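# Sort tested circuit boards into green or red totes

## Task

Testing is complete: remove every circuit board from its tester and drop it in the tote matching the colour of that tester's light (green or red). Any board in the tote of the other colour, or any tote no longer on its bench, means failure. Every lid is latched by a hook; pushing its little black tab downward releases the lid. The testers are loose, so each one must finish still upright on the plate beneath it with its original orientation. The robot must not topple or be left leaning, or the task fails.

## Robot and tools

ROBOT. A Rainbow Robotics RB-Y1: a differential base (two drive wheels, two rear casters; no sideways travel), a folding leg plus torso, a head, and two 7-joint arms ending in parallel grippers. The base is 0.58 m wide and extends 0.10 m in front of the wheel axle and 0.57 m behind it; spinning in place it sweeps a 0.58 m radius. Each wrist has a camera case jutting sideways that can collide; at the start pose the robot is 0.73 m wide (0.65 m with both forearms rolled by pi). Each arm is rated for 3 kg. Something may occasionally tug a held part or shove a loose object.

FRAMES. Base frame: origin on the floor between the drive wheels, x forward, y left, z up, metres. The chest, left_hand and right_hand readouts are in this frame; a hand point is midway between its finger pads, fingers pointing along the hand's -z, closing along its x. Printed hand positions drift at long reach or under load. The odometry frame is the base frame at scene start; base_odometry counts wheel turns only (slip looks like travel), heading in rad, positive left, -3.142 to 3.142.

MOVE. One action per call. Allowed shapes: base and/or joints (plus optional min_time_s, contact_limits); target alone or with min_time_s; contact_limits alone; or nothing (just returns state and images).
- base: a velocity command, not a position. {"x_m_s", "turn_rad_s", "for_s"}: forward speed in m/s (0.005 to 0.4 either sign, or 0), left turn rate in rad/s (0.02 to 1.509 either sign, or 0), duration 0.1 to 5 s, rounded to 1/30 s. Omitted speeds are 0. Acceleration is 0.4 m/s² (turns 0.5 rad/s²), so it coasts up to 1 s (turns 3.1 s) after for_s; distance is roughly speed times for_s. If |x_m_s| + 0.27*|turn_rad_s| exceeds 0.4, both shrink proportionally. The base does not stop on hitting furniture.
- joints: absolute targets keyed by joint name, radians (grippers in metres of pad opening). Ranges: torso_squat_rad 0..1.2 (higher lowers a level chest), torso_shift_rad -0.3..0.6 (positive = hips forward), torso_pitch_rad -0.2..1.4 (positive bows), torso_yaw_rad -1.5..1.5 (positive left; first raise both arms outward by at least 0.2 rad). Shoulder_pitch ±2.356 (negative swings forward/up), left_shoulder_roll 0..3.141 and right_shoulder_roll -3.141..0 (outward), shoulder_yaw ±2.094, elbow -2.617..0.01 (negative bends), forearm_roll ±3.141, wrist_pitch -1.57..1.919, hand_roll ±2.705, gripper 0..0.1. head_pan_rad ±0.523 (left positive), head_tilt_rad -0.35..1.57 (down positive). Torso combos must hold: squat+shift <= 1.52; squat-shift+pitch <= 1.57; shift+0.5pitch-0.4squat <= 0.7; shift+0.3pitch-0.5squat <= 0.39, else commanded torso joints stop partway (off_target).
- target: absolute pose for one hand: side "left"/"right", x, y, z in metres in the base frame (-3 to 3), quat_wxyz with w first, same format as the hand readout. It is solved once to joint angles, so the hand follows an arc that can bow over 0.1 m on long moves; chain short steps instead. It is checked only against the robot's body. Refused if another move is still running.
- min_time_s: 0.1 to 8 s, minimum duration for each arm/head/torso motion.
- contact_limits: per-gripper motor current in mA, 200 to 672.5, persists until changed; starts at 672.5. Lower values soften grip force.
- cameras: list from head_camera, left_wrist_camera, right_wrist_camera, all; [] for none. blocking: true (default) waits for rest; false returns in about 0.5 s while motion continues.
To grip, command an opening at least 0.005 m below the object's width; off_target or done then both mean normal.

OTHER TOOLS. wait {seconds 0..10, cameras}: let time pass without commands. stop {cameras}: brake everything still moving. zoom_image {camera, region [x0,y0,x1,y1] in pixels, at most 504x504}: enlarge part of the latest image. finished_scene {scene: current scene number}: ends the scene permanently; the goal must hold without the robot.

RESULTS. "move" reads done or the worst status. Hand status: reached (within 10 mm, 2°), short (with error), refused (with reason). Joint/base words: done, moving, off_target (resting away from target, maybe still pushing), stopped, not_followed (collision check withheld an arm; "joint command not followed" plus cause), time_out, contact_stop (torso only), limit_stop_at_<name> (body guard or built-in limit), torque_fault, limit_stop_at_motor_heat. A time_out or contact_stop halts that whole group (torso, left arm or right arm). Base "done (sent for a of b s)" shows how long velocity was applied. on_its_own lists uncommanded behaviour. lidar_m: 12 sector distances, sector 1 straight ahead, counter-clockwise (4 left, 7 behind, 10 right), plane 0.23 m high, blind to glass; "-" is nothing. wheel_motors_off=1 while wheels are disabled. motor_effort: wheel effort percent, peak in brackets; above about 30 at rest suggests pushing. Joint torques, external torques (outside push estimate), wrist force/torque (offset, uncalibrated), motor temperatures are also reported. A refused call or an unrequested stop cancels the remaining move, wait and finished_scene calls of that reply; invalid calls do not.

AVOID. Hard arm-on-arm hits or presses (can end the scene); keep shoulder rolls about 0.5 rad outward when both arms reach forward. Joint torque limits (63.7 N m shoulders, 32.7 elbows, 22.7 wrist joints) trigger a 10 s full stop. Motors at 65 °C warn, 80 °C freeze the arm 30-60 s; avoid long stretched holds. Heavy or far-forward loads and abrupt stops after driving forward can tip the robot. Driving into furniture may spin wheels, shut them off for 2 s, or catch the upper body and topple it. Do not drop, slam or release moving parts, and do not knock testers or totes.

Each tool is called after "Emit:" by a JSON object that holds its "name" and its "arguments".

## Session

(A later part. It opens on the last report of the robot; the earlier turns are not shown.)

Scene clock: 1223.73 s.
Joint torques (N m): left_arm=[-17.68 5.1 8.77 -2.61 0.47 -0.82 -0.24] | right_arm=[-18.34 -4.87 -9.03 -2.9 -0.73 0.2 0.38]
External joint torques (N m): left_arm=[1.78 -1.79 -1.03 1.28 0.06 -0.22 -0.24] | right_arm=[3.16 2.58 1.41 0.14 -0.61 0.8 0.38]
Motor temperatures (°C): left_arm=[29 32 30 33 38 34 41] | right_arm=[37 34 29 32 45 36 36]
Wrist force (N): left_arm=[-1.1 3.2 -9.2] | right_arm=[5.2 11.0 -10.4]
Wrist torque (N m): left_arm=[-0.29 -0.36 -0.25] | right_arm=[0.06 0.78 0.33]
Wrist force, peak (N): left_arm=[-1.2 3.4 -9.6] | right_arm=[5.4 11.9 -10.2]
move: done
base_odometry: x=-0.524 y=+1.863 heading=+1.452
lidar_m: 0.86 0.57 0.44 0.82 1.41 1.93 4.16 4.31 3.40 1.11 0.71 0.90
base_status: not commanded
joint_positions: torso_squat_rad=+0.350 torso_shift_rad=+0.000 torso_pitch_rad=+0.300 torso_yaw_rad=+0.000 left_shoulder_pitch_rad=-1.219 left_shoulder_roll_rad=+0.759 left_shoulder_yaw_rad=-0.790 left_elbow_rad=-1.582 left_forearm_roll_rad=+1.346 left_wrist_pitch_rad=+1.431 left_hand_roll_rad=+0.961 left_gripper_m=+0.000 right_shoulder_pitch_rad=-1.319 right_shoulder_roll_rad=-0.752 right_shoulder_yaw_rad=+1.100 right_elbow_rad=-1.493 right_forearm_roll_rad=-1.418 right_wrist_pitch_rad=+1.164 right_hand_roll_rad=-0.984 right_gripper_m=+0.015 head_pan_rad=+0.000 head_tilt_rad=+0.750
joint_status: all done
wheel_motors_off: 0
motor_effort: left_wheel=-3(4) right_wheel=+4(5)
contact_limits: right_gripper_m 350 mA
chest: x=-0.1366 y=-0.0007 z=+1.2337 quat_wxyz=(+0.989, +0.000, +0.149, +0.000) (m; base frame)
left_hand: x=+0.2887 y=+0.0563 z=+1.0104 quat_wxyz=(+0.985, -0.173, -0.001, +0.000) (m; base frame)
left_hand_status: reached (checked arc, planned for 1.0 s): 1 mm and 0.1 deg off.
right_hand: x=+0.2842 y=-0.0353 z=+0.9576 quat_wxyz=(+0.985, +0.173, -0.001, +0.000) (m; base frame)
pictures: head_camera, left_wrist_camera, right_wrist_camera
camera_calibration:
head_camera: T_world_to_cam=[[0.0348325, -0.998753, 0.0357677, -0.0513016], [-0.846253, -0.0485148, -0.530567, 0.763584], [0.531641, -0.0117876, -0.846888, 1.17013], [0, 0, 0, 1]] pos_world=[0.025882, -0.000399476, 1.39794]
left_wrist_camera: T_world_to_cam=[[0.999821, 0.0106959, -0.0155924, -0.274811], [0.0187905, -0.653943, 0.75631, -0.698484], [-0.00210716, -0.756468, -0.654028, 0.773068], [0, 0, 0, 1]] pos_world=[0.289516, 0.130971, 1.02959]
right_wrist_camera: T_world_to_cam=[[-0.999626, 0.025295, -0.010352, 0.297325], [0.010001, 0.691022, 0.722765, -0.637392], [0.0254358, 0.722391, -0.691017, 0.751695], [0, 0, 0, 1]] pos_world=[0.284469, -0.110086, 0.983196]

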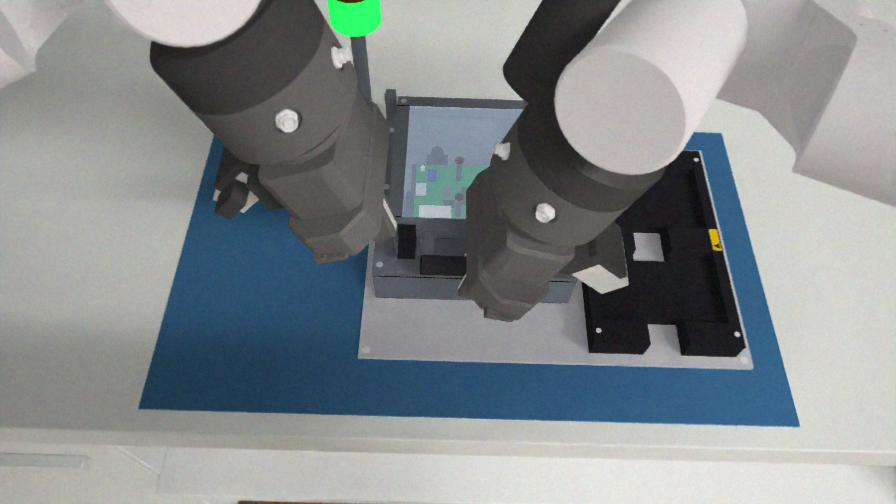

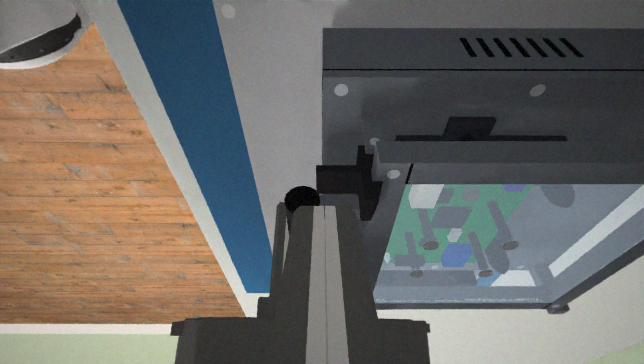

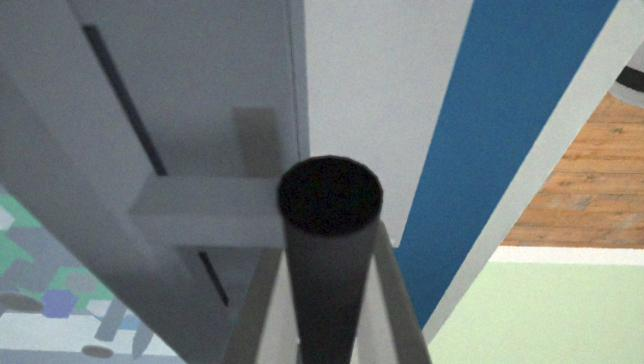

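Emit:
{"name": "move", "arguments": {"target": {"side":"left","x":0.291,"y":0.056,"z":0.985,"quat_wxyz":[0.985,-0.173,0,0]}, "cameras": ["left_wrist_camera"], "min_time_s": 1}}

Emit:
{"name": "zoom_image", "arguments": {"camera": "left_wrist_camera", "region": [240, 110, 440, 250]}}

Scene clock: 1236.90 s.
Joint torques (N m): left_arm=[-17.45 4.61 8.3 -2.83 0.44 -0.91 -0.23] | right_arm=[-18.28 -5.14 -8.97 -2.9 -0.68 0.1 0.36]
External joint torques (N m): left_arm=[2.01 -2.13 -1.32 1.37 0.02 -0.32 -0.23] | right_arm=[3.22 2.31 1.47 0.15 -0.56 0.7 0.36]
Motor temperatures (°C): left_arm=[30 32 30 33 38 34 41] | right_arm=[37 34 29 32 45 36 36]
Wrist force (N): left_arm=[-1.5 3.2 -9.3] | right_arm=[5.4 10.8 -10.0]
Wrist torque (N m): left_arm=[-0.29 -0.39 -0.24] | right_arm=[0.09 0.80 0.31]
Wrist force, peak (N): left_arm=[-1.5 3.3 -9.6] | right_arm=[5.4 10.9 -10.5]
move: done
base_odometry: x=-0.524 y=+1.863 heading=+1.452
lidar_m: 0.86 0.56 0.43 0.82 1.42 1.92 4.16 4.30 3.40 1.12 0.71 0.90
base_status: not commanded
joint_positions: torso_squat_rad=+0.350 torso_shift_rad=+0.000 torso_pitch_rad=+0.300 torso_yaw_rad=+0.000 left_shoulder_pitch_rad=-1.190 left_shoulder_roll_rad=+0.732 left_shoulder_yaw_rad=-0.814 left_elbow_rad=-1.532 left_forearm_roll_rad=+1.315 left_wrist_pitch_rad=+1.385 left_hand_roll_rad=+0.920 left_gripper_m=+0.000 right_shoulder_pitch_rad=-1.319 right_shoulder_roll_rad=-0.752 right_shoulder_yaw_rad=+1.100 right_elbow_rad=-1.493 right_forearm_roll_rad=-1.418 right_wrist_pitch_rad=+1.164 right_hand_roll_rad=-0.984 right_gripper_m=+0.015 head_pan_rad=+0.000 head_tilt_rad=+0.750
joint_status: all done
wheel_motors_off: 0
motor_effort: left_wheel=-2(5) right_wheel=+3(5)
contact_limits: right_gripper_m 350 mA
chest: x=-0.1366 y=-0.0007 z=+1.2337 quat_wxyz=(+0.989, +0.000, +0.149, +0.000) (m; base frame)
left_hand: x=+0.2912 y=+0.0561 z=+0.9853 quat_wxyz=(+0.985, -0.173, +0.000, +0.000) (m; base frame)
left_hand_status: reached (checked arc, planned for 1.0 s): 0 mm and 0.0 deg off.
right_hand: x=+0.2842 y=-0.0353 z=+0.9576 quat_wxyz=(+0.985, +0.173, -0.001, +0.000) (m; base frame)
pictures: left_wrist_camera
camera_calibration:
left_wrist_camera: T_world_to_cam=[[0.999812, 0.0105305, -0.0162766, -0.277], [0.0192009, -0.653664, 0.756541, -0.680062], [-0.00267265, -0.756712, -0.653743, 0.756372], [0, 0, 0, 1]] pos_world=[0.292027, 0.13074, 1.00446]

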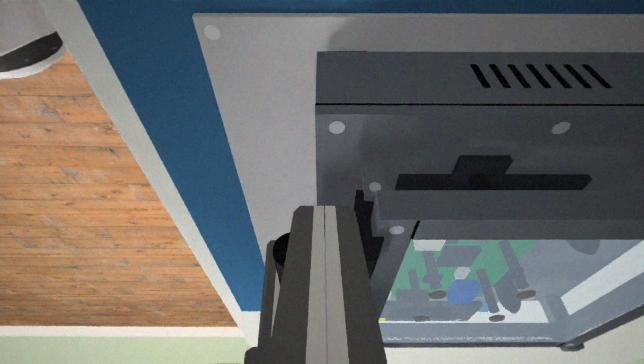

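Scaled by 2.520 from the camera's 644x364 image, which has a finer 920x520 frame.

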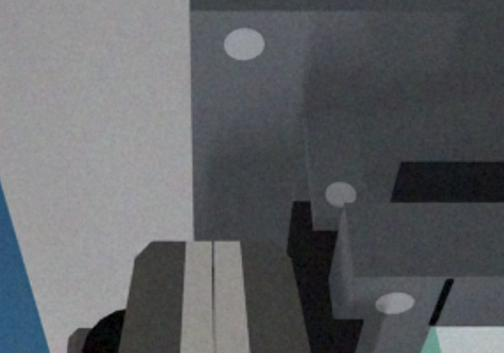

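Emit:
{"name": "move", "arguments": {"target": {"side":"left","x":0.29,"y":0.057,"z":0.97,"quat_wxyz":[0.985,-0.173,0,0]}, "cameras": ["left_wrist_camera"], "min_time_s": 1.5}}

Scene clock: 1243.17 s.
Joint torques (N m): left_arm=[-17.12 4.76 8.12 -2.95 0.35 -0.9 -0.28] | right_arm=[-18.24 -4.92 -8.8 -2.98 -0.7 0.08 0.32]
External joint torques (N m): left_arm=[2.2 -1.9 -1.39 1.41 -0.08 -0.32 -0.27] | right_arm=[3.26 2.53 1.65 0.07 -0.58 0.68 0.32]
Motor temperatures (°C): left_arm=[30 32 30 33 38 34 41] | right_arm=[37 34 29 32 45 36 36]
Wrist force (N): left_arm=[-1.4 3.2 -9.4] | right_arm=[5.3 10.8 -10.3]
Wrist torque (N m): left_arm=[-0.27 -0.37 -0.25] | right_arm=[0.08 0.78 0.33]
Wrist force, peak (N): left_arm=[-1.6 3.3 -9.6] | right_arm=[5.2 11.2 -10.3]
move: done
base_odometry: x=-0.524 y=+1.863 heading=+1.452
lidar_m: 0.86 0.56 0.44 0.82 1.41 1.93 4.16 4.30 3.41 1.12 0.71 0.90
base_status: not commanded
joint_positions: torso_squat_rad=+0.350 torso_shift_rad=+0.000 torso_pitch_rad=+0.300 torso_yaw_rad=+0.000 left_shoulder_pitch_rad=-1.167 left_shoulder_roll_rad=+0.723 left_shoulder_yaw_rad=-0.826 left_elbow_rad=-1.518 left_forearm_roll_rad=+1.298 left_wrist_pitch_rad=+1.358 left_hand_roll_rad=+0.904 left_gripper_m=+0.000 right_shoulder_pitch_rad=-1.319 right_shoulder_roll_rad=-0.752 right_shoulder_yaw_rad=+1.100 right_elbow_rad=-1.493 right_forearm_roll_rad=-1.418 right_wrist_pitch_rad=+1.164 right_hand_roll_rad=-0.984 right_gripper_m=+0.015 head_pan_rad=+0.000 head_tilt_rad=+0.750
joint_status: all done
wheel_motors_off: 0
motor_effort: left_wheel=-3(5) right_wheel=+3(5)
contact_limits: right_gripper_m 350 mA
chest: x=-0.1366 y=-0.0007 z=+1.2337 quat_wxyz=(+0.989, +0.000, +0.149, +0.000) (m; base frame)
left_hand: x=+0.2896 y=+0.0574 z=+0.9707 quat_wxyz=(+0.985, -0.173, +0.000, +0.000) (m; base frame)
left_hand_status: reached (checked arc, planned for 1.5 s): 1 mm and 0.0 deg off.
right_hand: x=+0.2842 y=-0.0353 z=+0.9576 quat_wxyz=(+0.985, +0.173, -0.001, +0.000) (m; base frame)
pictures: left_wrist_camera
camera_calibration:
left_wrist_camera: T_world_to_cam=[[0.999815, 0.0102616, -0.0162706, -0.27573], [0.0190192, -0.654023, 0.756235, -0.667815], [-0.00288112, -0.756405, -0.654098, 0.748194], [0, 0, 0, 1]] pos_world=[0.290536, 0.132, 0.989931]

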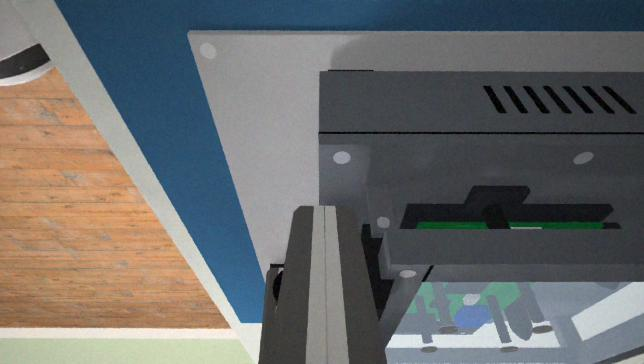

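Emit:
{"name": "move", "arguments": {"target": {"side":"left","x":0.29,"y":0.057,"z":0.962,"quat_wxyz":[0.985,-0.173,0,0]}, "cameras": ["left_wrist_camera"], "min_time_s": 1}}

Emit:
{"name": "zoom_image", "arguments": {"camera": "left_wrist_camera", "region": [240, 150, 440, 290]}}

Scene clock: 1248.67 s.
Joint torques (N m): left_arm=[-17.18 4.87 8.06 -3.01 0.42 -0.84 -0.24] | right_arm=[-18.26 -4.92 -8.85 -3 -0.7 0.05 0.29]
External joint torques (N m): left_arm=[2.12 -1.72 -1.37 1.44 -0.02 -0.26 -0.24] | right_arm=[3.24 2.54 1.6 0.05 -0.58 0.64 0.29]
Motor temperatures (°C): left_arm=[30 32 30 33 38 34 41] | right_arm=[36 34 29 32 45 36 36]
Wrist force (N): left_arm=[-1.2 3.3 -9.5] | right_arm=[5.5 10.8 -10.2]
Wrist torque (N m): left_arm=[-0.28 -0.35 -0.25] | right_arm=[0.06 0.81 0.34]
Wrist force, peak (N): left_arm=[-1.4 3.2 -9.8] | right_arm=[5.5 11.0 -10.5]
move: done
base_odometry: x=-0.524 y=+1.863 heading=+1.452
lidar_m: 0.86 0.56 0.44 0.82 1.42 1.92 4.16 4.30 3.40 1.12 0.71 0.90
base_status: not commanded
joint_positions: torso_squat_rad=+0.350 torso_shift_rad=+0.000 torso_pitch_rad=+0.300 torso_yaw_rad=+0.000 left_shoulder_pitch_rad=-1.157 left_shoulder_roll_rad=+0.714 left_shoulder_yaw_rad=-0.834 left_elbow_rad=-1.500 left_forearm_roll_rad=+1.288 left_wrist_pitch_rad=+1.342 left_hand_roll_rad=+0.892 left_gripper_m=+0.000 right_shoulder_pitch_rad=-1.319 right_shoulder_roll_rad=-0.752 right_shoulder_yaw_rad=+1.100 right_elbow_rad=-1.493 right_forearm_roll_rad=-1.418 right_wrist_pitch_rad=+1.164 right_hand_roll_rad=-0.984 right_gripper_m=+0.015 head_pan_rad=+0.000 head_tilt_rad=+0.750
joint_status: all done
wheel_motors_off: 0
motor_effort: left_wheel=-2(4) right_wheel=+2(6)
contact_limits: right_gripper_m 350 mA
chest: x=-0.1366 y=-0.0007 z=+1.2337 quat_wxyz=(+0.989, +0.000, +0.149, +0.000) (m; base frame)
left_hand: x=+0.2900 y=+0.0572 z=+0.9624 quat_wxyz=(+0.985, -0.173, +0.000, +0.000) (m; base frame)
left_hand_status: reached (checked arc, planned for 1.0 s): 0 mm and 0.0 deg off.
right_hand: x=+0.2842 y=-0.0353 z=+0.9576 quat_wxyz=(+0.985, +0.173, -0.001, +0.000) (m; base frame)
pictures: left_wrist_camera
camera_calibration:
left_wrist_camera: T_world_to_cam=[[0.999814, 0.0104713, -0.016166, -0.276318], [0.019078, -0.653832, 0.756399, -0.66185], [-0.00264938, -0.756567, -0.653911, 0.742437], [0, 0, 0, 1]] pos_world=[0.290861, 0.131858, 0.981643]

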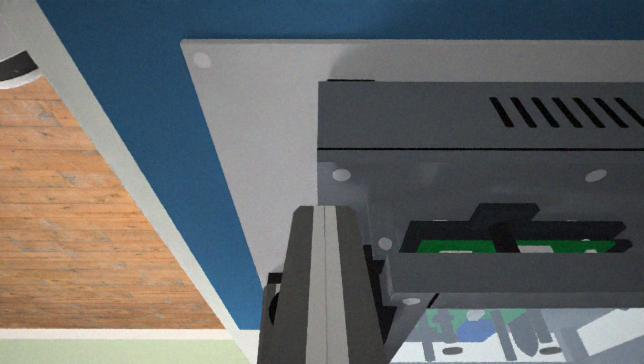

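Scaled by 2.520 from the camera's 644x364 image, which has a finer 920x520 frame.

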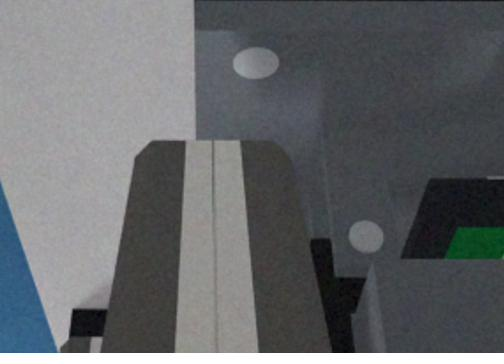

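Emit:
{"name": "move", "arguments": {"target": {"side":"left","x":0.29,"y":0.095,"z":0.99,"quat_wxyz":[0.985,-0.173,0,0]}, "cameras": ["left_wrist_camera"], "min_time_s": 1}}

Emit:
{"name": "zoom_image", "arguments": {"camera": "left_wrist_camera", "region": [240, 110, 440, 250]}}

Emit:
{"name": "move", "arguments": {"target": {"side":"left","x":0.26,"y":0.095,"z":0.96,"quat_wxyz":[0.985,-0.173,0,0]}, "cameras": ["left_wrist_camera","head_camera"], "min_time_s": 1}}

Emit:
{"name": "zoom_image", "arguments": {"camera": "left_wrist_camera", "region": [280, 60, 540, 250]}}

Scene clock: 1269.37 s.
Joint torques (N m): left_arm=[-16.91 8.52 10.83 -4.13 0.76 -0.29 -0.27] | right_arm=[-18 -5.04 -8.7 -2.92 -0.76 0.09 0.5]
External joint torques (N m): left_arm=[1.92 0.63 1.02 -0.24 0.3 0.28 -0.27] | right_arm=[3.5 2.41 1.74 0.12 -0.65 0.68 0.5]
Motor temperatures (°C): left_arm=[30 32 30 33 38 34 41] | right_arm=[36 34 29 32 45 36 36]
Wrist force (N): left_arm=[-1.2 3.0 -9.2] | right_arm=[5.4 10.5 -9.6]
Wrist torque (N m): left_arm=[-0.25 -0.36 -0.26] | right_arm=[0.08 0.80 0.33]
Wrist force, peak (N): left_arm=[-1.2 3.2 -9.7] | right_arm=[5.5 11.3 -10.8]
move: done
base_odometry: x=-0.524 y=+1.863 heading=+1.452
lidar_m: 0.86 0.55 0.44 0.81 1.41 1.93 4.15 4.30 3.40 1.13 0.70 0.89
base_status: not commanded
joint_positions: torso_squat_rad=+0.350 torso_shift_rad=+0.000 torso_pitch_rad=+0.300 torso_yaw_rad=+0.000 left_shoulder_pitch_rad=-1.141 left_shoulder_roll_rad=+0.834 left_shoulder_yaw_rad=-0.778 left_elbow_rad=-1.580 left_forearm_roll_rad=+1.366 left_wrist_pitch_rad=+1.389 left_hand_roll_rad=+0.862 left_gripper_m=+0.000 right_shoulder_pitch_rad=-1.319 right_shoulder_roll_rad=-0.752 right_shoulder_yaw_rad=+1.100 right_elbow_rad=-1.493 right_forearm_roll_rad=-1.418 right_wrist_pitch_rad=+1.164 right_hand_roll_rad=-0.984 right_gripper_m=+0.015 head_pan_rad=+0.000 head_tilt_rad=+0.750
joint_status: all done
wheel_motors_off: 0
motor_effort: left_wheel=-3(4) right_wheel=+4(5)
contact_limits: right_gripper_m 350 mA
chest: x=-0.1366 y=-0.0007 z=+1.2337 quat_wxyz=(+0.989, +0.000, +0.149, +0.000) (m; base frame)
left_hand: x=+0.2901 y=+0.0948 z=+0.9900 quat_wxyz=(+0.985, -0.173, +0.000, +0.000) (m; base frame)
left_hand_status: reached (checked arc, planned for 1.0 s): 0 mm and 0.0 deg off.
right_hand: x=+0.2842 y=-0.0353 z=+0.9576 quat_wxyz=(+0.985, +0.173, -0.001, +0.000) (m; base frame)
pictures: left_wrist_camera
camera_calibration:
left_wrist_camera: T_world_to_cam=[[0.999807, 0.00997067, -0.016909, -0.275564], [0.0193125, -0.653873, 0.756358, -0.658119], [-0.00351494, -0.756538, -0.65394, 0.789163], [0, 0, 0, 1]] pos_world=[0.290995, 0.169453, 1.00918]

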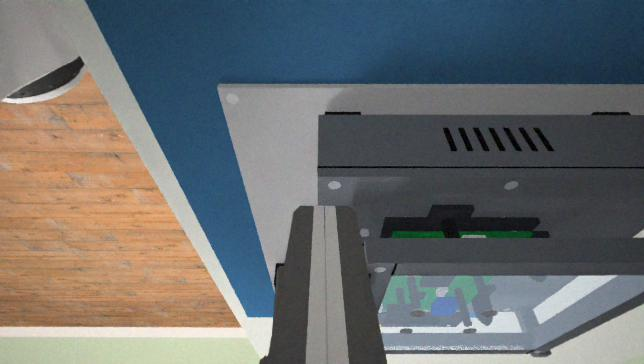

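Scaled by 2.520 from the camera's 644x364 image, which has a finer 920x520 frame.

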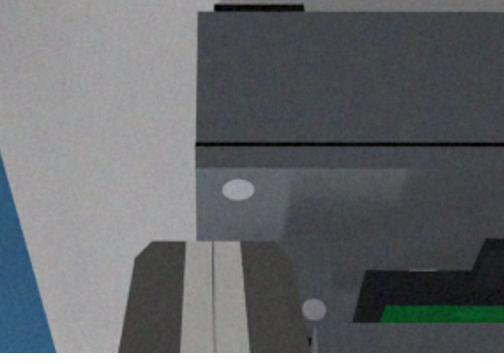

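Scene clock: 1270.70 s.
Joint torques (N m): left_arm=[-15.75 8.67 8.4 -4.48 0.4 -0.9 0.38] | right_arm=[-18.15 -4.96 -8.87 -2.99 -0.69 0.06 0.28]
External joint torques (N m): left_arm=[1.57 1.12 -1.25 -0.2 -0.02 -0.31 0.38] | right_arm=[3.35 2.49 1.57 0.05 -0.57 0.65 0.28]
Motor temperatures (°C): left_arm=[30 32 30 33 38 34 41] | right_arm=[36 34 29 32 45 36 36]
Wrist force (N): left_arm=[-1.0 3.1 -9.0] | right_arm=[5.7 10.3 -11.3]
Wrist torque (N m): left_arm=[-0.27 -0.32 -0.22] | right_arm=[0.08 0.78 0.32]
Wrist force, peak (N): left_arm=[-1.4 3.4 -9.4] | right_arm=[5.8 10.7 -11.4]
move: done
base_odometry: x=-0.524 y=+1.863 heading=+1.452
lidar_m: 0.85 0.56 0.44 0.81 1.41 1.93 4.17 4.30 3.40 1.12 0.71 0.90
base_status: not commanded
joint_positions: torso_squat_rad=+0.350 torso_shift_rad=+0.000 torso_pitch_rad=+0.300 torso_yaw_rad=+0.000 left_shoulder_pitch_rad=-1.041 left_shoulder_roll_rad=+0.857 left_shoulder_yaw_rad=-0.808 left_elbow_rad=-1.695 left_forearm_roll_rad=+1.303 left_wrist_pitch_rad=+1.324 left_hand_roll_rad=+0.916 left_gripper_m=+0.000 right_shoulder_pitch_rad=-1.319 right_shoulder_roll_rad=-0.752 right_shoulder_yaw_rad=+1.100 right_elbow_rad=-1.493 right_forearm_roll_rad=-1.418 right_wrist_pitch_rad=+1.164 right_hand_roll_rad=-0.984 right_gripper_m=+0.015 head_pan_rad=+0.000 head_tilt_rad=+0.750
joint_status: all done
wheel_motors_off: 0
motor_effort: left_wheel=-3(5) right_wheel=+3(5)
contact_limits: right_gripper_m 350 mA
chest: x=-0.1366 y=-0.0007 z=+1.2337 quat_wxyz=(+0.989, +0.000, +0.149, +0.000) (m; base frame)
left_hand: x=+0.2601 y=+0.0948 z=+0.9602 quat_wxyz=(+0.985, -0.173, +0.000, +0.000) (m; base frame)
left_hand_status: reached (checked arc, planned for 1.0 s): 0 mm and 0.0 deg off.
right_hand: x=+0.2842 y=-0.0353 z=+0.9576 quat_wxyz=(+0.985, +0.173, -0.001, +0.000) (m; base frame)
pictures: head_camera, left_wrist_camera
camera_calibration:
head_camera: T_world_to_cam=[[0.0348322, -0.998753, 0.0357677, -0.0513016], [-0.846253, -0.0485146, -0.530567, 0.763584], [0.531641, -0.0117877, -0.846888, 1.17013], [0, 0, 0, 1]] pos_world=[0.025882, -0.00039941, 1.39794]
left_wrist_camera: T_world_to_cam=[[0.999807, 0.0099053, -0.01695, -0.246041], [0.0193035, -0.653301, 0.756852, -0.635551], [-0.00357658, -0.757033, -0.653366, 0.769115], [0, 0, 0, 1]] pos_world=[0.261012, 0.169477, 0.979362]

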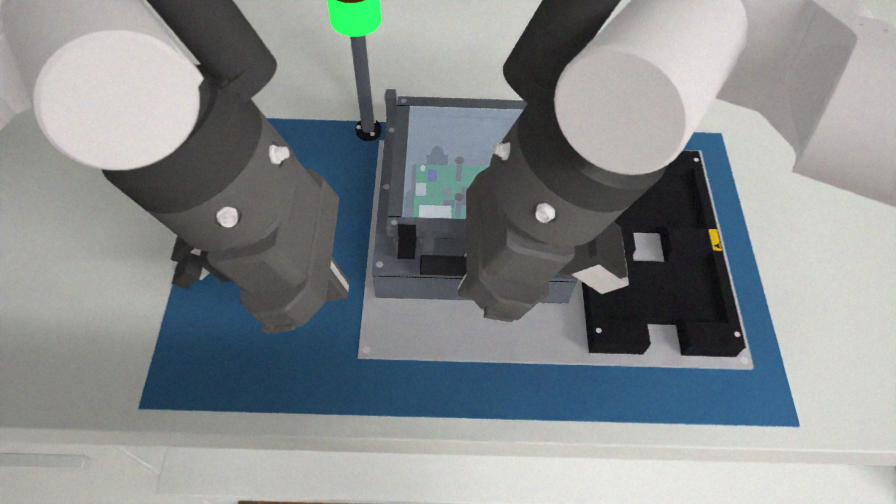

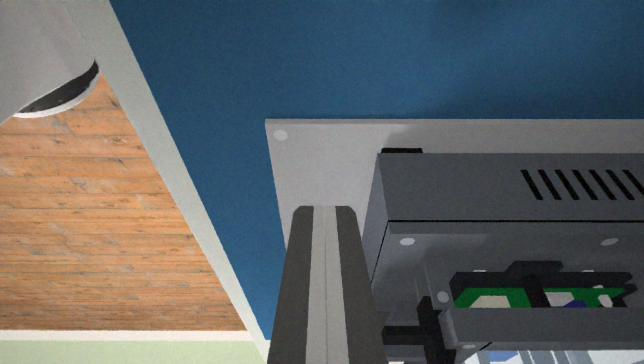

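Scaled by 1.938 from the camera's 644x364 image, which has a finer 920x520 frame.

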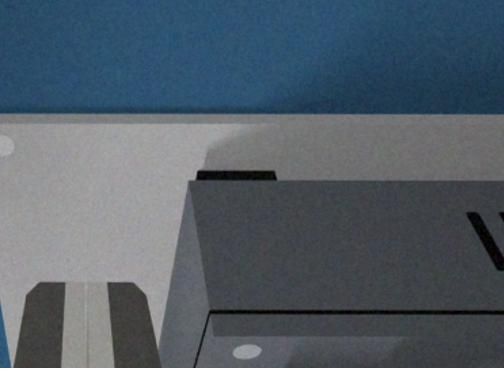

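Emit:
{"name": "move", "arguments": {"target": {"side":"left","x":0.29,"y":0.075,"z":1.02,"quat_wxyz":[0.985,-0.173,0,0]}, "cameras": [], "min_time_s": 1}}

Emit:
{"name": "move", "arguments": {"target": {"side":"left","x":0.292,"y":0.045,"z":0.995,"quat_wxyz":[0.985,-0.173,0,0]}, "cameras": ["left_wrist_camera"], "min_time_s": 1}}

Emit:
{"name": "move", "arguments": {"target": {"side":"left","x":0.292,"y":0.045,"z":0.976,"quat_wxyz":[0.985,-0.173,0,0]}, "cameras": ["left_wrist_camera"], "min_time_s": 1}}

Scene clock: 1284.27 s.
Joint torques (N m): left_arm=[-18.46 5.63 10.71 -2.28 0.67 -0.36 0.4] | right_arm=[-18.5 -5 -8.94 -3.02 -0.64 0.04 0.33]
External joint torques (N m): left_arm=[0.78 -1.83 0.8 1.37 0.25 0.23 0.4] | right_arm=[3 2.45 1.5 0.03 -0.52 0.64 0.33]
Motor temperatures (°C): left_arm=[30 32 30 33 38 34 41] | right_arm=[36 34 29 32 45 36 36]
Wrist force (N): left_arm=[-1.0 3.2 -9.4] | right_arm=[4.8 9.9 -9.7]
Wrist torque (N m): left_arm=[-0.28 -0.34 -0.25] | right_arm=[0.14 0.74 0.33]
Wrist force, peak (N): left_arm=[-1.4 3.5 -9.5] | right_arm=[5.7 10.7 -11.5]
move: done
base_odometry: x=-0.524 y=+1.863 heading=+1.452
lidar_m: 0.86 0.56 0.44 0.81 1.41 1.92 4.16 4.30 3.41 1.12 0.71 0.90
base_status: not commanded
joint_positions: torso_squat_rad=+0.350 torso_shift_rad=+0.000 torso_pitch_rad=+0.300 torso_yaw_rad=+0.000 left_shoulder_pitch_rad=-1.208 left_shoulder_roll_rad=+0.813 left_shoulder_yaw_rad=-0.765 left_elbow_rad=-1.606 left_forearm_roll_rad=+1.382 left_wrist_pitch_rad=+1.446 left_hand_roll_rad=+0.936 left_gripper_m=+0.000 right_shoulder_pitch_rad=-1.319 right_shoulder_roll_rad=-0.752 right_shoulder_yaw_rad=+1.100 right_elbow_rad=-1.493 right_forearm_roll_rad=-1.418 right_wrist_pitch_rad=+1.164 right_hand_roll_rad=-0.984 right_gripper_m=+0.015 head_pan_rad=+0.000 head_tilt_rad=+0.750
joint_status: all done
wheel_motors_off: 0
motor_effort: left_wheel=-4(5) right_wheel=+3(4)
contact_limits: right_gripper_m 350 mA
chest: x=-0.1366 y=-0.0007 z=+1.2337 quat_wxyz=(+0.989, +0.000, +0.149, +0.000) (m; base frame)
left_hand: x=+0.2898 y=+0.0751 z=+1.0201 quat_wxyz=(+0.985, -0.173, -0.001, +0.000) (m; base frame)
left_hand_status: reached (checked arc, planned for 1.0 s): 0 mm and 0.1 deg off.
right_hand: x=+0.2842 y=-0.0353 z=+0.9576 quat_wxyz=(+0.985, +0.173, -0.001, +0.000) (m; base frame)
pictures: none
No camera images: "cameras" was empty.

Scene clock: 1285.60 s.
Joint torques (N m): left_arm=[-19.67 4.86 8.27 -2.74 0.41 -0.83 0.36] | right_arm=[-18.14 -4.97 -8.93 -2.89 -0.73 0.04 0.38]
External joint torques (N m): left_arm=[0.04 -1.67 -1.37 1.4 0 -0.23 0.36] | right_arm=[3.35 2.48 1.52 0.15 -0.61 0.63 0.37]
Motor temperatures (°C): left_arm=[30 32 30 33 38 34 41] | right_arm=[36 34 29 32 45 36 36]
Wrist force (N): left_arm=[-1.6 3.3 -9.6] | right_arm=[5.2 10.9 -9.9]
Wrist torque (N m): left_arm=[-0.31 -0.39 -0.24] | right_arm=[0.08 0.79 0.33]
Wrist force, peak (N): left_arm=[-1.0 3.2 -9.8] | right_arm=[5.3 11.8 -10.0]
move: done
base_odometry: x=-0.524 y=+1.863 heading=+1.452
lidar_m: 0.86 0.56 0.45 0.82 1.41 1.92 4.17 4.30 3.41 1.12 0.71 0.90
base_status: not commanded
joint_positions: torso_squat_rad=+0.350 torso_shift_rad=+0.000 torso_pitch_rad=+0.300 torso_yaw_rad=+0.000 left_shoulder_pitch_rad=-1.221 left_shoulder_roll_rad=+0.713 left_shoulder_yaw_rad=-0.814 left_elbow_rad=-1.528 left_forearm_roll_rad=+1.318 left_wrist_pitch_rad=+1.403 left_hand_roll_rad=+0.947 left_gripper_m=+0.000 right_shoulder_pitch_rad=-1.319 right_shoulder_roll_rad=-0.752 right_shoulder_yaw_rad=+1.100 right_elbow_rad=-1.493 right_forearm_roll_rad=-1.418 right_wrist_pitch_rad=+1.164 right_hand_roll_rad=-0.984 right_gripper_m=+0.015 head_pan_rad=+0.000 head_tilt_rad=+0.750
joint_status: all done
wheel_motors_off: 0
motor_effort: left_wheel=-3(5) right_wheel=+2(5)
contact_limits: right_gripper_m 350 mA
chest: x=-0.1366 y=-0.0007 z=+1.2337 quat_wxyz=(+0.989, +0.000, +0.149, +0.000) (m; base frame)
left_hand: x=+0.2919 y=+0.0452 z=+0.9951 quat_wxyz=(+0.985, -0.173, +0.000, +0.000) (m; base frame)
left_hand_status: reached (checked arc, planned for 1.0 s): 0 mm and 0.0 deg off.
right_hand: x=+0.2842 y=-0.0353 z=+0.9576 quat_wxyz=(+0.985, +0.173, -0.001, +0.000) (m; base frame)
pictures: left_wrist_camera
camera_calibration:
left_wrist_camera: T_world_to_cam=[[0.999809, 0.010582, -0.0164111, -0.277345], [0.0193362, -0.653712, 0.756497, -0.69464], [-0.00272292, -0.75667, -0.653792, 0.754634], [0, 0, 0, 1]] pos_world=[0.292778, 0.11985, 1.01431]

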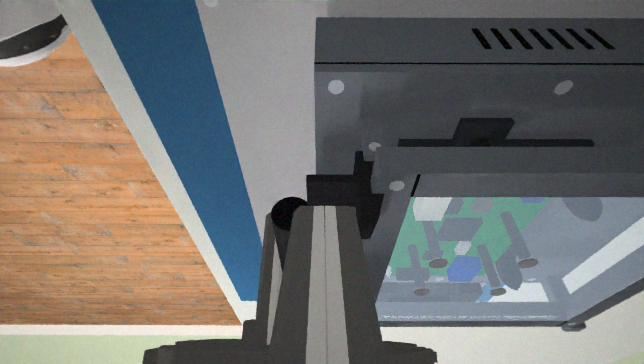

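Scene clock: 1286.93 s.
Joint torques (N m): left_arm=[-13.91 2.36 4.99 -1.7 -0.15 -1.58 -0.27] | right_arm=[-18.24 -5.27 -8.96 -3.54 -1.14 0.16 0.35]
External joint torques (N m): left_arm=[5.75 -4.03 -4.51 2.65 -0.58 -0.98 -0.27] | right_arm=[3.26 2.19 1.49 -0.5 -1.02 0.75 0.34]
Motor temperatures (°C): left_arm=[30 32 30 33 38 34 41] | right_arm=[36 34 29 32 45 36 36]
Wrist force (N): left_arm=[-6.4 4.0 10.2] | right_arm=[8.3 8.5 -18.1]
Wrist torque (N m): left_arm=[-0.21 -0.35 -0.24] | right_arm=[0.07 0.77 0.34]
Wrist force, peak (N): left_arm=[-6.7 4.4 10.7] | right_arm=[9.3 8.8 -19.8]
move: done
base_odometry: x=-0.524 y=+1.863 heading=+1.452
lidar_m: 0.86 0.56 0.44 0.82 1.41 1.92 4.17 4.30 3.41 1.12 0.70 0.90
base_status: not commanded
joint_positions: torso_squat_rad=+0.350 torso_shift_rad=+0.000 torso_pitch_rad=+0.300 torso_yaw_rad=+0.000 left_shoulder_pitch_rad=-1.197 left_shoulder_roll_rad=+0.695 left_shoulder_yaw_rad=-0.831 left_elbow_rad=-1.497 left_forearm_roll_rad=+1.295 left_wrist_pitch_rad=+1.368 left_hand_roll_rad=+0.922 left_gripper_m=+0.000 right_shoulder_pitch_rad=-1.319 right_shoulder_roll_rad=-0.752 right_shoulder_yaw_rad=+1.100 right_elbow_rad=-1.493 right_forearm_roll_rad=-1.418 right_wrist_pitch_rad=+1.164 right_hand_roll_rad=-0.984 right_gripper_m=+0.015 head_pan_rad=+0.000 head_tilt_rad=+0.750
joint_status: all done
wheel_motors_off: 0
motor_effort: left_wheel=-3(4) right_wheel=+2(6)
contact_limits: right_gripper_m 350 mA
chest: x=-0.1367 y=-0.0007 z=+1.2337 quat_wxyz=(+0.989, +0.000, +0.149, +0.000) (m; base frame)
left_hand: x=+0.2926 y=+0.0452 z=+0.9771 quat_wxyz=(+0.985, -0.173, -0.001, +0.000) (m; base frame)
left_hand_status: reached (checked arc, planned for 1.0 s): 1 mm and 0.1 deg off.
right_hand: x=+0.2842 y=-0.0353 z=+0.9577 quat_wxyz=(+0.985, +0.173, -0.001, +0.000) (m; base frame)
pictures: left_wrist_camera
camera_calibration:
left_wrist_camera: T_world_to_cam=[[0.999832, 0.0107723, -0.0148439, -0.279866], [0.0182756, -0.65331, 0.75687, -0.681066], [-0.00154444, -0.757014, -0.653397, 0.742082], [0, 0, 0, 1]] pos_world=[0.293412, 0.119834, 0.996198]

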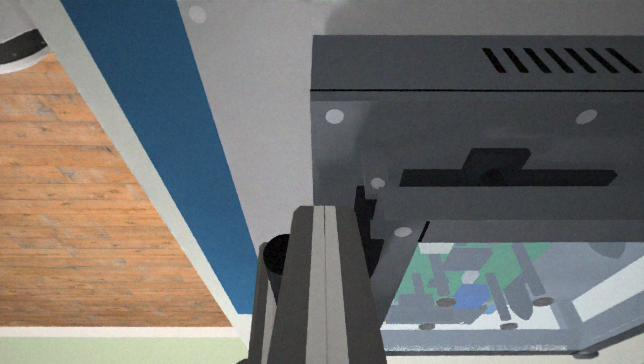

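Emit:
{"name": "move", "arguments": {"target": {"side":"left","x":0.292,"y":0.045,"z":0.967,"quat_wxyz":[0.985,-0.173,0,0]}, "cameras": ["left_wrist_camera"], "min_time_s": 1}}

Emit:
{"name": "move", "arguments": {"target": {"side":"right","x":0.284,"y":-0.035,"z":0.966,"quat_wxyz":[0.985,0.173,0,0]}, "cameras": ["right_wrist_camera","head_camera"], "min_time_s": 1}}

Scene clock: 1293.77 s.
Joint torques (N m): left_arm=[6.32 -6.43 -12.45 10.41 -6.78 -7.22 -0.15] | right_arm=[-22.47 -5 -12.78 -11 -5.94 1.63 0.41]
External joint torques (N m): left_arm=[26 -12.78 -21.91 14.82 -7.19 -6.62 -0.15] | right_arm=[-0.95 2.48 -2.34 -7.98 -5.83 2.23 0.4]
Motor temperatures (°C): left_arm=[30 32 30 33 38 35 41] | right_arm=[36 34 29 32 45 36 36]
Wrist force (N): left_arm=[-45.4 2.7 105.9] | right_arm=[32.3 2.1 -48.3]
Wrist torque (N m): left_arm=[0.02 -0.09 -0.35] | right_arm=[0.10 0.95 0.41]
Wrist force, peak (N): left_arm=[-45.4 3.0 107.0] | right_arm=[32.6 1.8 -48.6]
move: done
base_odometry: x=-0.524 y=+1.863 heading=+1.452
lidar_m: 0.86 0.55 0.44 0.82 1.41 1.93 4.16 4.30 3.41 1.12 0.71 0.89
base_status: not commanded
joint_positions: torso_squat_rad=+0.350 torso_shift_rad=-0.001 torso_pitch_rad=+0.297 torso_yaw_rad=+0.001 left_shoulder_pitch_rad=-1.191 left_shoulder_roll_rad=+0.689 left_shoulder_yaw_rad=-0.835 left_elbow_rad=-1.485 left_forearm_roll_rad=+1.286 left_wrist_pitch_rad=+1.353 left_hand_roll_rad=+0.910 left_gripper_m=+0.000 right_shoulder_pitch_rad=-1.318 right_shoulder_roll_rad=-0.752 right_shoulder_yaw_rad=+1.101 right_elbow_rad=-1.491 right_forearm_roll_rad=-1.417 right_wrist_pitch_rad=+1.164 right_hand_roll_rad=-0.984 right_gripper_m=+0.015 head_pan_rad=+0.000 head_tilt_rad=+0.750
joint_status: all done
wheel_motors_off: 0
motor_effort: left_wheel=+3(5) right_wheel=+1(4)
contact_limits: right_gripper_m 350 mA
chest: x=-0.1380 y=-0.0004 z=+1.2338 quat_wxyz=(+0.989, +0.000, +0.148, +0.000) (m; base frame)
left_hand: x=+0.2935 y=+0.0451 z=+0.9731 quat_wxyz=(+0.985, -0.175, -0.005, -0.001) (m; base frame)
left_hand_status: reached (checked arc, planned for 1.0 s): 6 mm and 0.6 deg off.
right_hand: x=+0.2838 y=-0.0355 z=+0.9578 quat_wxyz=(+0.985, +0.172, -0.002, +0.000) (m; base frame)
pictures: left_wrist_camera
camera_calibration:
left_wrist_camera: T_world_to_cam=[[0.999927, 0.0101204, -0.00659758, -0.288888], [0.0115956, -0.650749, 0.759204, -0.678545], [0.00339011, -0.759226, -0.650819, 0.735578], [0, 0, 0, 1]] pos_world=[0.294242, 0.119831, 0.991977]

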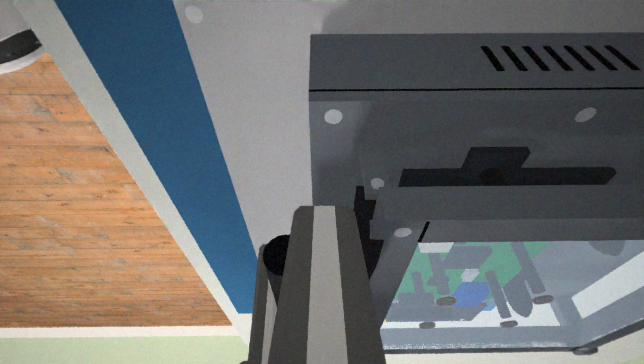

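Scene clock: 1295.10 s.
Joint torques (N m): left_arm=[6.06 -6.32 -12.19 9.94 -6.46 -6.98 -0.11] | right_arm=[-26.2 -5.56 -15.8 -10.45 -5.27 1.09 -0.2]
External joint torques (N m): left_arm=[25.74 -12.67 -21.65 14.35 -6.87 -6.38 -0.11] | right_arm=[-4.62 1.99 -5.29 -7.5 -5.15 1.68 -0.2]
Motor temperatures (°C): left_arm=[30 32 30 33 38 35 41] | right_arm=[36 34 29 32 45 36 36]
Wrist force (N): left_arm=[-42.3 3.1 101.3] | right_arm=[23.1 1.2 -41.2]
Wrist torque (N m): left_arm=[0.02 -0.17 -0.37] | right_arm=[0.00 0.65 0.40]
Wrist force, peak (N): left_arm=[-45.6 2.3 105.9] | right_arm=[32.1 2.3 -48.5]
move: done
base_odometry: x=-0.524 y=+1.863 heading=+1.452
lidar_m: 0.86 0.56 0.44 0.82 1.41 1.92 4.17 4.30 3.40 1.13 0.71 0.90
base_status: not commanded
joint_positions: torso_squat_rad=+0.350 torso_shift_rad=-0.001 torso_pitch_rad=+0.297 torso_yaw_rad=+0.001 left_shoulder_pitch_rad=-1.191 left_shoulder_roll_rad=+0.688 left_shoulder_yaw_rad=-0.835 left_elbow_rad=-1.485 left_forearm_roll_rad=+1.286 left_wrist_pitch_rad=+1.353 left_hand_roll_rad=+0.910 left_gripper_m=+0.000 right_shoulder_pitch_rad=-1.328 right_shoulder_roll_rad=-0.759 right_shoulder_yaw_rad=+1.094 right_elbow_rad=-1.498 right_forearm_roll_rad=-1.429 right_wrist_pitch_rad=+1.178 right_hand_roll_rad=-0.988 right_gripper_m=+0.015 head_pan_rad=+0.000 head_tilt_rad=+0.750
joint_status: all done
wheel_motors_off: 0
motor_effort: left_wheel=+3(5) right_wheel=+0(2)
contact_limits: right_gripper_m 350 mA
chest: x=-0.1381 y=-0.0004 z=+1.2338 quat_wxyz=(+0.989, +0.000, +0.148, +0.000) (m; base frame)
left_hand: x=+0.2935 y=+0.0452 z=+0.9731 quat_wxyz=(+0.985, -0.175, -0.005, -0.001) (m; base frame)
right_hand: x=+0.2842 y=-0.0361 z=+0.9648 quat_wxyz=(+0.985, +0.172, +0.000, -0.001) (m; base frame)
right_hand_status: reached (checked arc, planned for 1.0 s): 2 mm and 0.2 deg off.
pictures: head_camera, right_wrist_camera
camera_calibration:
head_camera: T_world_to_cam=[[0.0355492, -0.998716, 0.0360819, -0.0511574], [-0.844833, -0.0493192, -0.532753, 0.765359], [0.533849, -0.0115442, -0.845501, 1.16965], [0, 0, 0, 1]] pos_world=[0.0240039, 0.000157849, 1.39853]
right_wrist_camera: T_world_to_cam=[[-0.999603, 0.0267623, -0.00883272, 0.296028], [0.0121734, 0.692696, 0.721127, -0.640952], [0.0254174, 0.720733, -0.692747, 0.758831], [0, 0, 0, 1]] pos_world=[0.284426, -0.110852, 0.9905]

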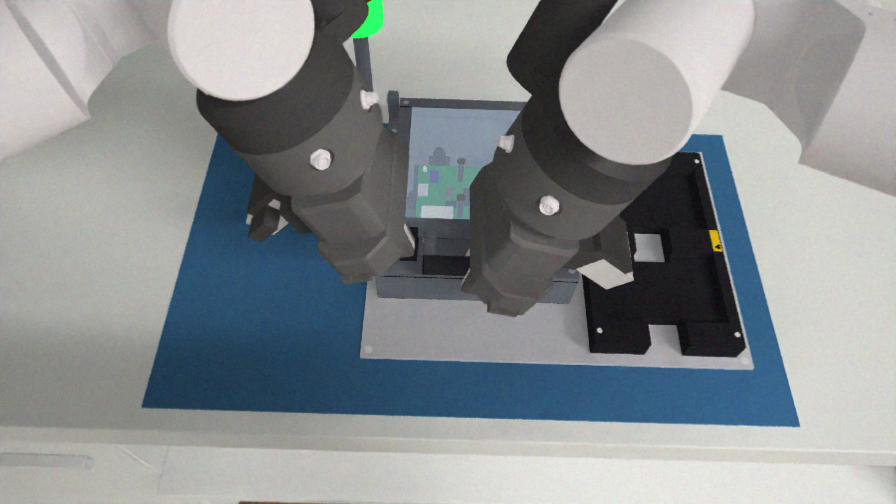

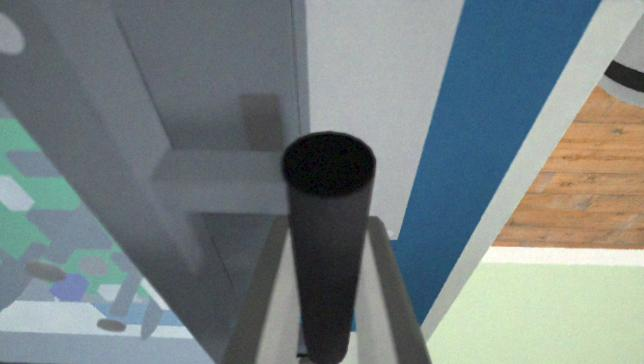

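Emit:
{"name": "move", "arguments": {"target": {"side":"left","x":0.295,"y":0.052,"z":0.99,"quat_wxyz":[0.985,-0.173,0,0]}, "cameras": ["left_wrist_camera"], "min_time_s": 1}}

Emit:
{"name": "zoom_image", "arguments": {"camera": "left_wrist_camera", "region": [240, 110, 440, 250]}}

Emit:
{"name": "move", "arguments": {"target": {"side":"left","x":0.295,"y":0.052,"z":0.976,"quat_wxyz":[0.985,-0.173,0,0]}, "cameras": ["left_wrist_camera"], "min_time_s": 1}}

Scene clock: 1308.50 s.
Joint torques (N m): left_arm=[-21.24 9.34 12.28 -3.65 -0.31 -1.16 0.5] | right_arm=[-20 -5.4 -10.41 -2.65 0 -1.16 -0.1]
External joint torques (N m): left_arm=[-1.45 2.68 2.71 0.54 -0.75 -0.57 0.5] | right_arm=[1.57 2.12 0.1 0.32 0.12 -0.57 -0.11]
Motor temperatures (°C): left_arm=[29 32 30 33 39 35 41] | right_arm=[37 34 29 33 46 36 36]
Wrist force (N): left_arm=[-7.8 3.7 -10.1] | right_arm=[-1.3 7.5 -4.6]
Wrist torque (N m): left_arm=[-0.31 -0.27 -0.27] | right_arm=[0.01 0.86 0.31]
Wrist force, peak (N): left_arm=[-42.3 3.3 101.3] | right_arm=[23.7 1.0 -41.5]
move: done
base_odometry: x=-0.524 y=+1.863 heading=+1.452
lidar_m: 0.86 0.56 0.44 0.81 1.41 1.93 4.15 4.30 3.40 1.11 0.70 0.90
base_status: not commanded
joint_positions: torso_squat_rad=+0.350 torso_shift_rad=+0.000 torso_pitch_rad=+0.299 torso_yaw_rad=+0.000 left_shoulder_pitch_rad=-1.212 left_shoulder_roll_rad=+0.712 left_shoulder_yaw_rad=-0.816 left_elbow_rad=-1.497 left_forearm_roll_rad=+1.321 left_wrist_pitch_rad=+1.392 left_hand_roll_rad=+0.912 left_gripper_m=+0.000 right_shoulder_pitch_rad=-1.329 right_shoulder_roll_rad=-0.759 right_shoulder_yaw_rad=+1.093 right_elbow_rad=-1.500 right_forearm_roll_rad=-1.431 right_wrist_pitch_rad=+1.179 right_hand_roll_rad=-0.988 right_gripper_m=+0.015 head_pan_rad=+0.000 head_tilt_rad=+0.750
joint_status: all done
wheel_motors_off: 0
motor_effort: left_wheel=+1(6) right_wheel=+2(3)
contact_limits: right_gripper_m 350 mA
chest: x=-0.1370 y=-0.0007 z=+1.2337 quat_wxyz=(+0.989, +0.000, +0.149, +0.000) (m; base frame)
left_hand: x=+0.2953 y=+0.0506 z=+0.9880 quat_wxyz=(+0.985, -0.173, +0.001, -0.001) (m; base frame)
left_hand_status: reached (checked arc, planned for 1.0 s): 2 mm and 0.2 deg off.
right_hand: x=+0.2846 y=-0.0358 z=+0.9651 quat_wxyz=(+0.985, +0.173, +0.001, -0.001) (m; base frame)
pictures: left_wrist_camera
camera_calibration:
left_wrist_camera: T_world_to_cam=[[0.999779, 0.0080596, -0.019398, -0.277866], [0.0199467, -0.653778, 0.756424, -0.685851], [-0.00658549, -0.756644, -0.653794, 0.755222], [0, 0, 0, 1]] pos_world=[0.296459, 0.12528, 1.00716]

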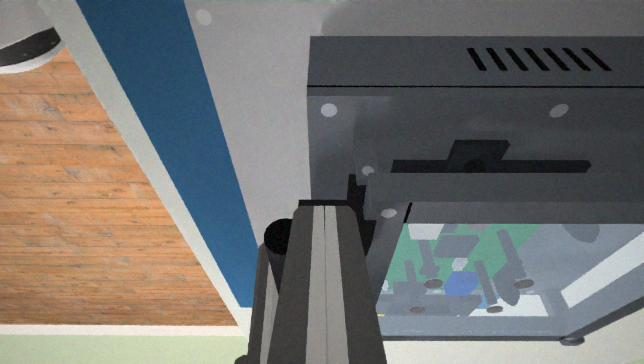

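Scaled by 2.520 from the camera's 644x364 image, which has a finer 920x520 frame.

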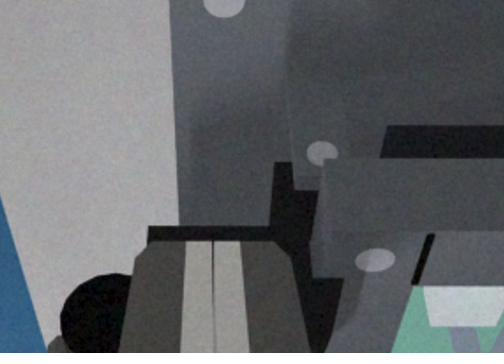

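Scene clock: 1309.83 s.
Joint torques (N m): left_arm=[-17.72 5.11 8.52 -2.52 -0.07 -1.29 -0.29] | right_arm=[-20.13 -5.6 -10.11 -2.57 0.1 -1.21 -0.19]
External joint torques (N m): left_arm=[1.95 -1.5 -0.98 1.79 -0.5 -0.7 -0.29] | right_arm=[1.43 1.93 0.4 0.4 0.22 -0.62 -0.19]
Motor temperatures (°C): left_arm=[29 32 30 33 39 35 41] | right_arm=[37 34 29 33 46 36 36]
Wrist force (N): left_arm=[-4.6 3.2 -9.4] | right_arm=[-2.1 7.8 -3.7]
Wrist torque (N m): left_arm=[-0.26 -0.41 -0.26] | right_arm=[-0.04 0.84 0.32]
Wrist force, peak (N): left_arm=[-12.9 3.0 -8.1] | right_arm=[0.3 7.4 -7.3]
move: done
base_odometry: x=-0.524 y=+1.863 heading=+1.452
lidar_m: 0.85 0.56 0.44 0.81 1.42 1.92 4.16 4.30 3.41 1.12 0.71 0.90
base_status: not commanded
joint_positions: torso_squat_rad=+0.350 torso_shift_rad=+0.000 torso_pitch_rad=+0.299 torso_yaw_rad=+0.000 left_shoulder_pitch_rad=-1.192 left_shoulder_roll_rad=+0.707 left_shoulder_yaw_rad=-0.825 left_elbow_rad=-1.488 left_forearm_roll_rad=+1.305 left_wrist_pitch_rad=+1.369 left_hand_roll_rad=+0.900 left_gripper_m=+0.000 right_shoulder_pitch_rad=-1.329 right_shoulder_roll_rad=-0.759 right_shoulder_yaw_rad=+1.093 right_elbow_rad=-1.500 right_forearm_roll_rad=-1.431 right_wrist_pitch_rad=+1.179 right_hand_roll_rad=-0.988 right_gripper_m=+0.015 head_pan_rad=+0.000 head_tilt_rad=+0.750
joint_status: all done
wheel_motors_off: 0
motor_effort: left_wheel=+1(4) right_wheel=+2(5)
contact_limits: right_gripper_m 350 mA
chest: x=-0.1370 y=-0.0007 z=+1.2337 quat_wxyz=(+0.989, +0.000, +0.149, +0.000) (m; base frame)
left_hand: x=+0.2947 y=+0.0522 z=+0.9765 quat_wxyz=(+0.985, -0.173, +0.000, +0.000) (m; base frame)
left_hand_status: reached (checked arc, planned for 1.0 s): 1 mm and 0.0 deg off.
right_hand: x=+0.2846 y=-0.0358 z=+0.9651 quat_wxyz=(+0.985, +0.173, +0.001, -0.001) (m; base frame)
pictures: left_wrist_camera
camera_calibration:
left_wrist_camera: T_world_to_cam=[[0.99981, 0.0100207, -0.0167144, -0.280206], [0.0191979, -0.653893, 0.756343, -0.675817], [-0.00335035, -0.756521, -0.653961, 0.74808], [0, 0, 0, 1]] pos_world=[0.295633, 0.126834, 0.995681]

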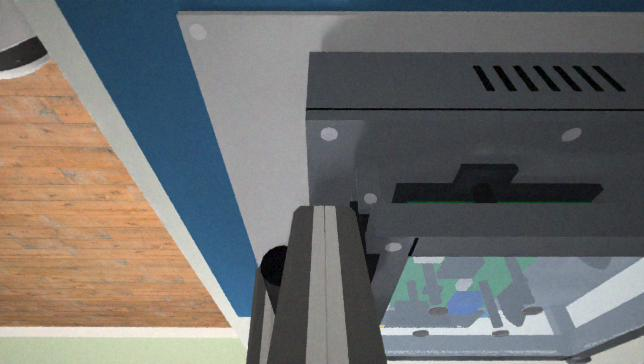

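Emit:
{"name": "move", "arguments": {"target": {"side":"left","x":0.295,"y":0.052,"z":0.966,"quat_wxyz":[0.985,-0.173,0,0]}, "cameras": ["left_wrist_camera"], "min_time_s": 1}}

Scene clock: 1316.97 s.
Joint torques (N m): left_arm=[3.7 -4.91 -10.27 11.07 -8.31 -8.04 0.18] | right_arm=[-24.98 -5.38 -14.77 -9.99 -5.18 0.36 -0.2]
External joint torques (N m): left_arm=[23.41 -11.47 -19.72 15.46 -8.74 -7.44 0.18] | right_arm=[-3.4 2.17 -4.26 -7.04 -5.07 0.95 -0.2]
Motor temperatures (°C): left_arm=[30 32 30 33 39 35 41] | right_arm=[37 34 29 32 45 36 36]
Wrist force (N): left_arm=[-52.4 3.2 102.9] | right_arm=[25.5 0.0 -47.8]
Wrist torque (N m): left_arm=[-0.77 0.38 -0.62] | right_arm=[0.00 0.73 0.39]
Wrist force, peak (N): left_arm=[-52.3 3.4 104.4] | right_arm=[25.7 -0.6 -48.2]
move: done
base_odometry: x=-0.524 y=+1.863 heading=+1.452
lidar_m: 0.86 0.56 0.44 0.81 1.42 1.92 4.16 4.30 3.40 1.12 0.71 0.90
base_status: not commanded
joint_positions: torso_squat_rad=+0.350 torso_shift_rad=-0.001 torso_pitch_rad=+0.297 torso_yaw_rad=+0.001 left_shoulder_pitch_rad=-1.185 left_shoulder_roll_rad=+0.699 left_shoulder_yaw_rad=-0.830 left_elbow_rad=-1.474 left_forearm_roll_rad=+1.295 left_wrist_pitch_rad=+1.351 left_hand_roll_rad=+0.886 left_gripper_m=+0.000 right_shoulder_pitch_rad=-1.328 right_shoulder_roll_rad=-0.759 right_shoulder_yaw_rad=+1.094 right_elbow_rad=-1.498 right_forearm_roll_rad=-1.429 right_wrist_pitch_rad=+1.178 right_hand_roll_rad=-0.988 right_gripper_m=+0.015 head_pan_rad=+0.000 head_tilt_rad=+0.750
joint_status: all done
wheel_motors_off: 0
motor_effort: left_wheel=+4(6) right_wheel=+2(4)
contact_limits: right_gripper_m 350 mA
chest: x=-0.1381 y=-0.0004 z=+1.2338 quat_wxyz=(+0.989, +0.000, +0.148, +0.000) (m; base frame)
left_hand: x=+0.2960 y=+0.0520 z=+0.9716 quat_wxyz=(+0.985, -0.175, -0.004, -0.001) (m; base frame)
left_hand_status: reached (checked arc, planned for 1.0 s): 6 mm and 0.6 deg off.
right_hand: x=+0.2843 y=-0.0361 z=+0.9649 quat_wxyz=(+0.985, +0.172, +0.000, -0.001) (m; base frame)
pictures: left_wrist_camera
camera_calibration:
left_wrist_camera: T_world_to_cam=[[0.999922, 0.00951124, -0.00808825, -0.289998], [0.0123315, -0.650959, 0.759013, -0.672989], [0.00195403, -0.759053, -0.651025, 0.740459], [0, 0, 0, 1]] pos_world=[0.296828, 0.126718, 0.990519]

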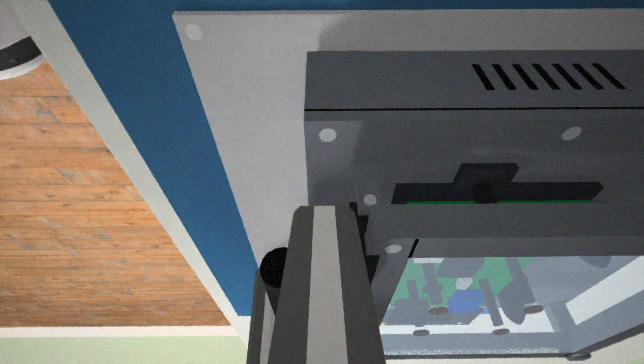

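Emit:
{"name": "move", "arguments": {"target": {"side":"right","x":0.285,"y":-0.036,"z":0.98,"quat_wxyz":[0.985,0.173,0,0]}, "cameras": ["right_wrist_camera","left_wrist_camera"], "min_time_s": 1.5}}

Scene clock: 1324.23 s.
Joint torques (N m): left_arm=[3.29 -4.38 -10.01 10.72 -8.02 -7.72 0.21] | right_arm=[-28.49 -7.6 -18.19 -8.49 -4.24 0.01 -0.26]
External joint torques (N m): left_arm=[23 -10.93 -19.45 15.1 -8.45 -7.13 0.22] | right_arm=[-6.85 0.06 -7.56 -5.68 -4.12 0.6 -0.27]
Motor temperatures (°C): left_arm=[29 32 30 33 39 35 41] | right_arm=[37 34 29 33 46 36 36]
Wrist force (N): left_arm=[-48.6 3.2 97.5] | right_arm=[16.0 1.3 -41.4]
Wrist torque (N m): left_arm=[-0.77 0.32 -0.63] | right_arm=[-0.10 0.56 0.43]
Wrist force, peak (N): left_arm=[-52.3 3.1 103.5] | right_arm=[25.6 -0.5 -48.0]
move: done
base_odometry: x=-0.524 y=+1.863 heading=+1.452
lidar_m: 0.86 0.56 0.44 0.81 1.42 1.92 4.15 4.30 3.41 1.12 0.71 0.90
base_status: not commanded
joint_positions: torso_squat_rad=+0.350 torso_shift_rad=-0.001 torso_pitch_rad=+0.297 torso_yaw_rad=+0.001 left_shoulder_pitch_rad=-1.185 left_shoulder_roll_rad=+0.699 left_shoulder_yaw_rad=-0.830 left_elbow_rad=-1.473 left_forearm_roll_rad=+1.295 left_wrist_pitch_rad=+1.351 left_hand_roll_rad=+0.886 left_gripper_m=+0.000 right_shoulder_pitch_rad=-1.346 right_shoulder_roll_rad=-0.775 right_shoulder_yaw_rad=+1.081 right_elbow_rad=-1.517 right_forearm_roll_rad=-1.447 right_wrist_pitch_rad=+1.202 right_hand_roll_rad=-0.997 right_gripper_m=+0.015 head_pan_rad=+0.000 head_tilt_rad=+0.750
joint_status: all done
wheel_motors_off: 0
motor_effort: left_wheel=+5(8) right_wheel=+4(4)
contact_limits: right_gripper_m 350 mA
chest: x=-0.1382 y=-0.0004 z=+1.2339 quat_wxyz=(+0.989, +0.000, +0.148, +0.000) (m; base frame)
left_hand: x=+0.2960 y=+0.0520 z=+0.9716 quat_wxyz=(+0.985, -0.175, -0.004, -0.001) (m; base frame)
right_hand: x=+0.2847 y=-0.0368 z=+0.9781 quat_wxyz=(+0.985, +0.172, +0.001, -0.001) (m; base frame)
right_hand_status: reached (checked arc, planned for 1.5 s): 2 mm and 0.2 deg off.
pictures: left_wrist_camera, right_wrist_camera
camera_calibration:
left_wrist_camera: T_world_to_cam=[[0.999923, 0.00959689, -0.00790967, -0.290117], [0.0122518, -0.651011, 0.758969, -0.67292], [0.00213446, -0.759007, -0.651079, 0.740496], [0, 0, 0, 1]] pos_world=[0.296758, 0.126748, 0.990552]
right_wrist_camera: T_world_to_cam=[[-0.99964, 0.0256998, -0.00772933, 0.295588], [0.0122388, 0.69288, 0.720949, -0.649925], [0.0238837, 0.720594, -0.692945, 0.769177], [0, 0, 0, 1]] pos_world=[0.285065, -0.111541, 1.00385]

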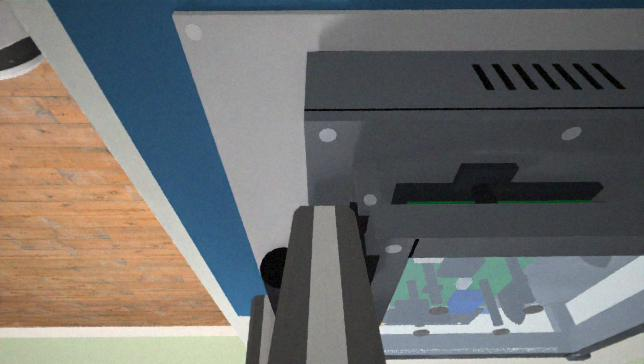

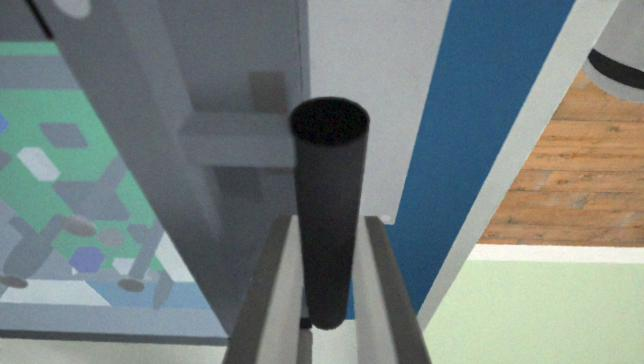

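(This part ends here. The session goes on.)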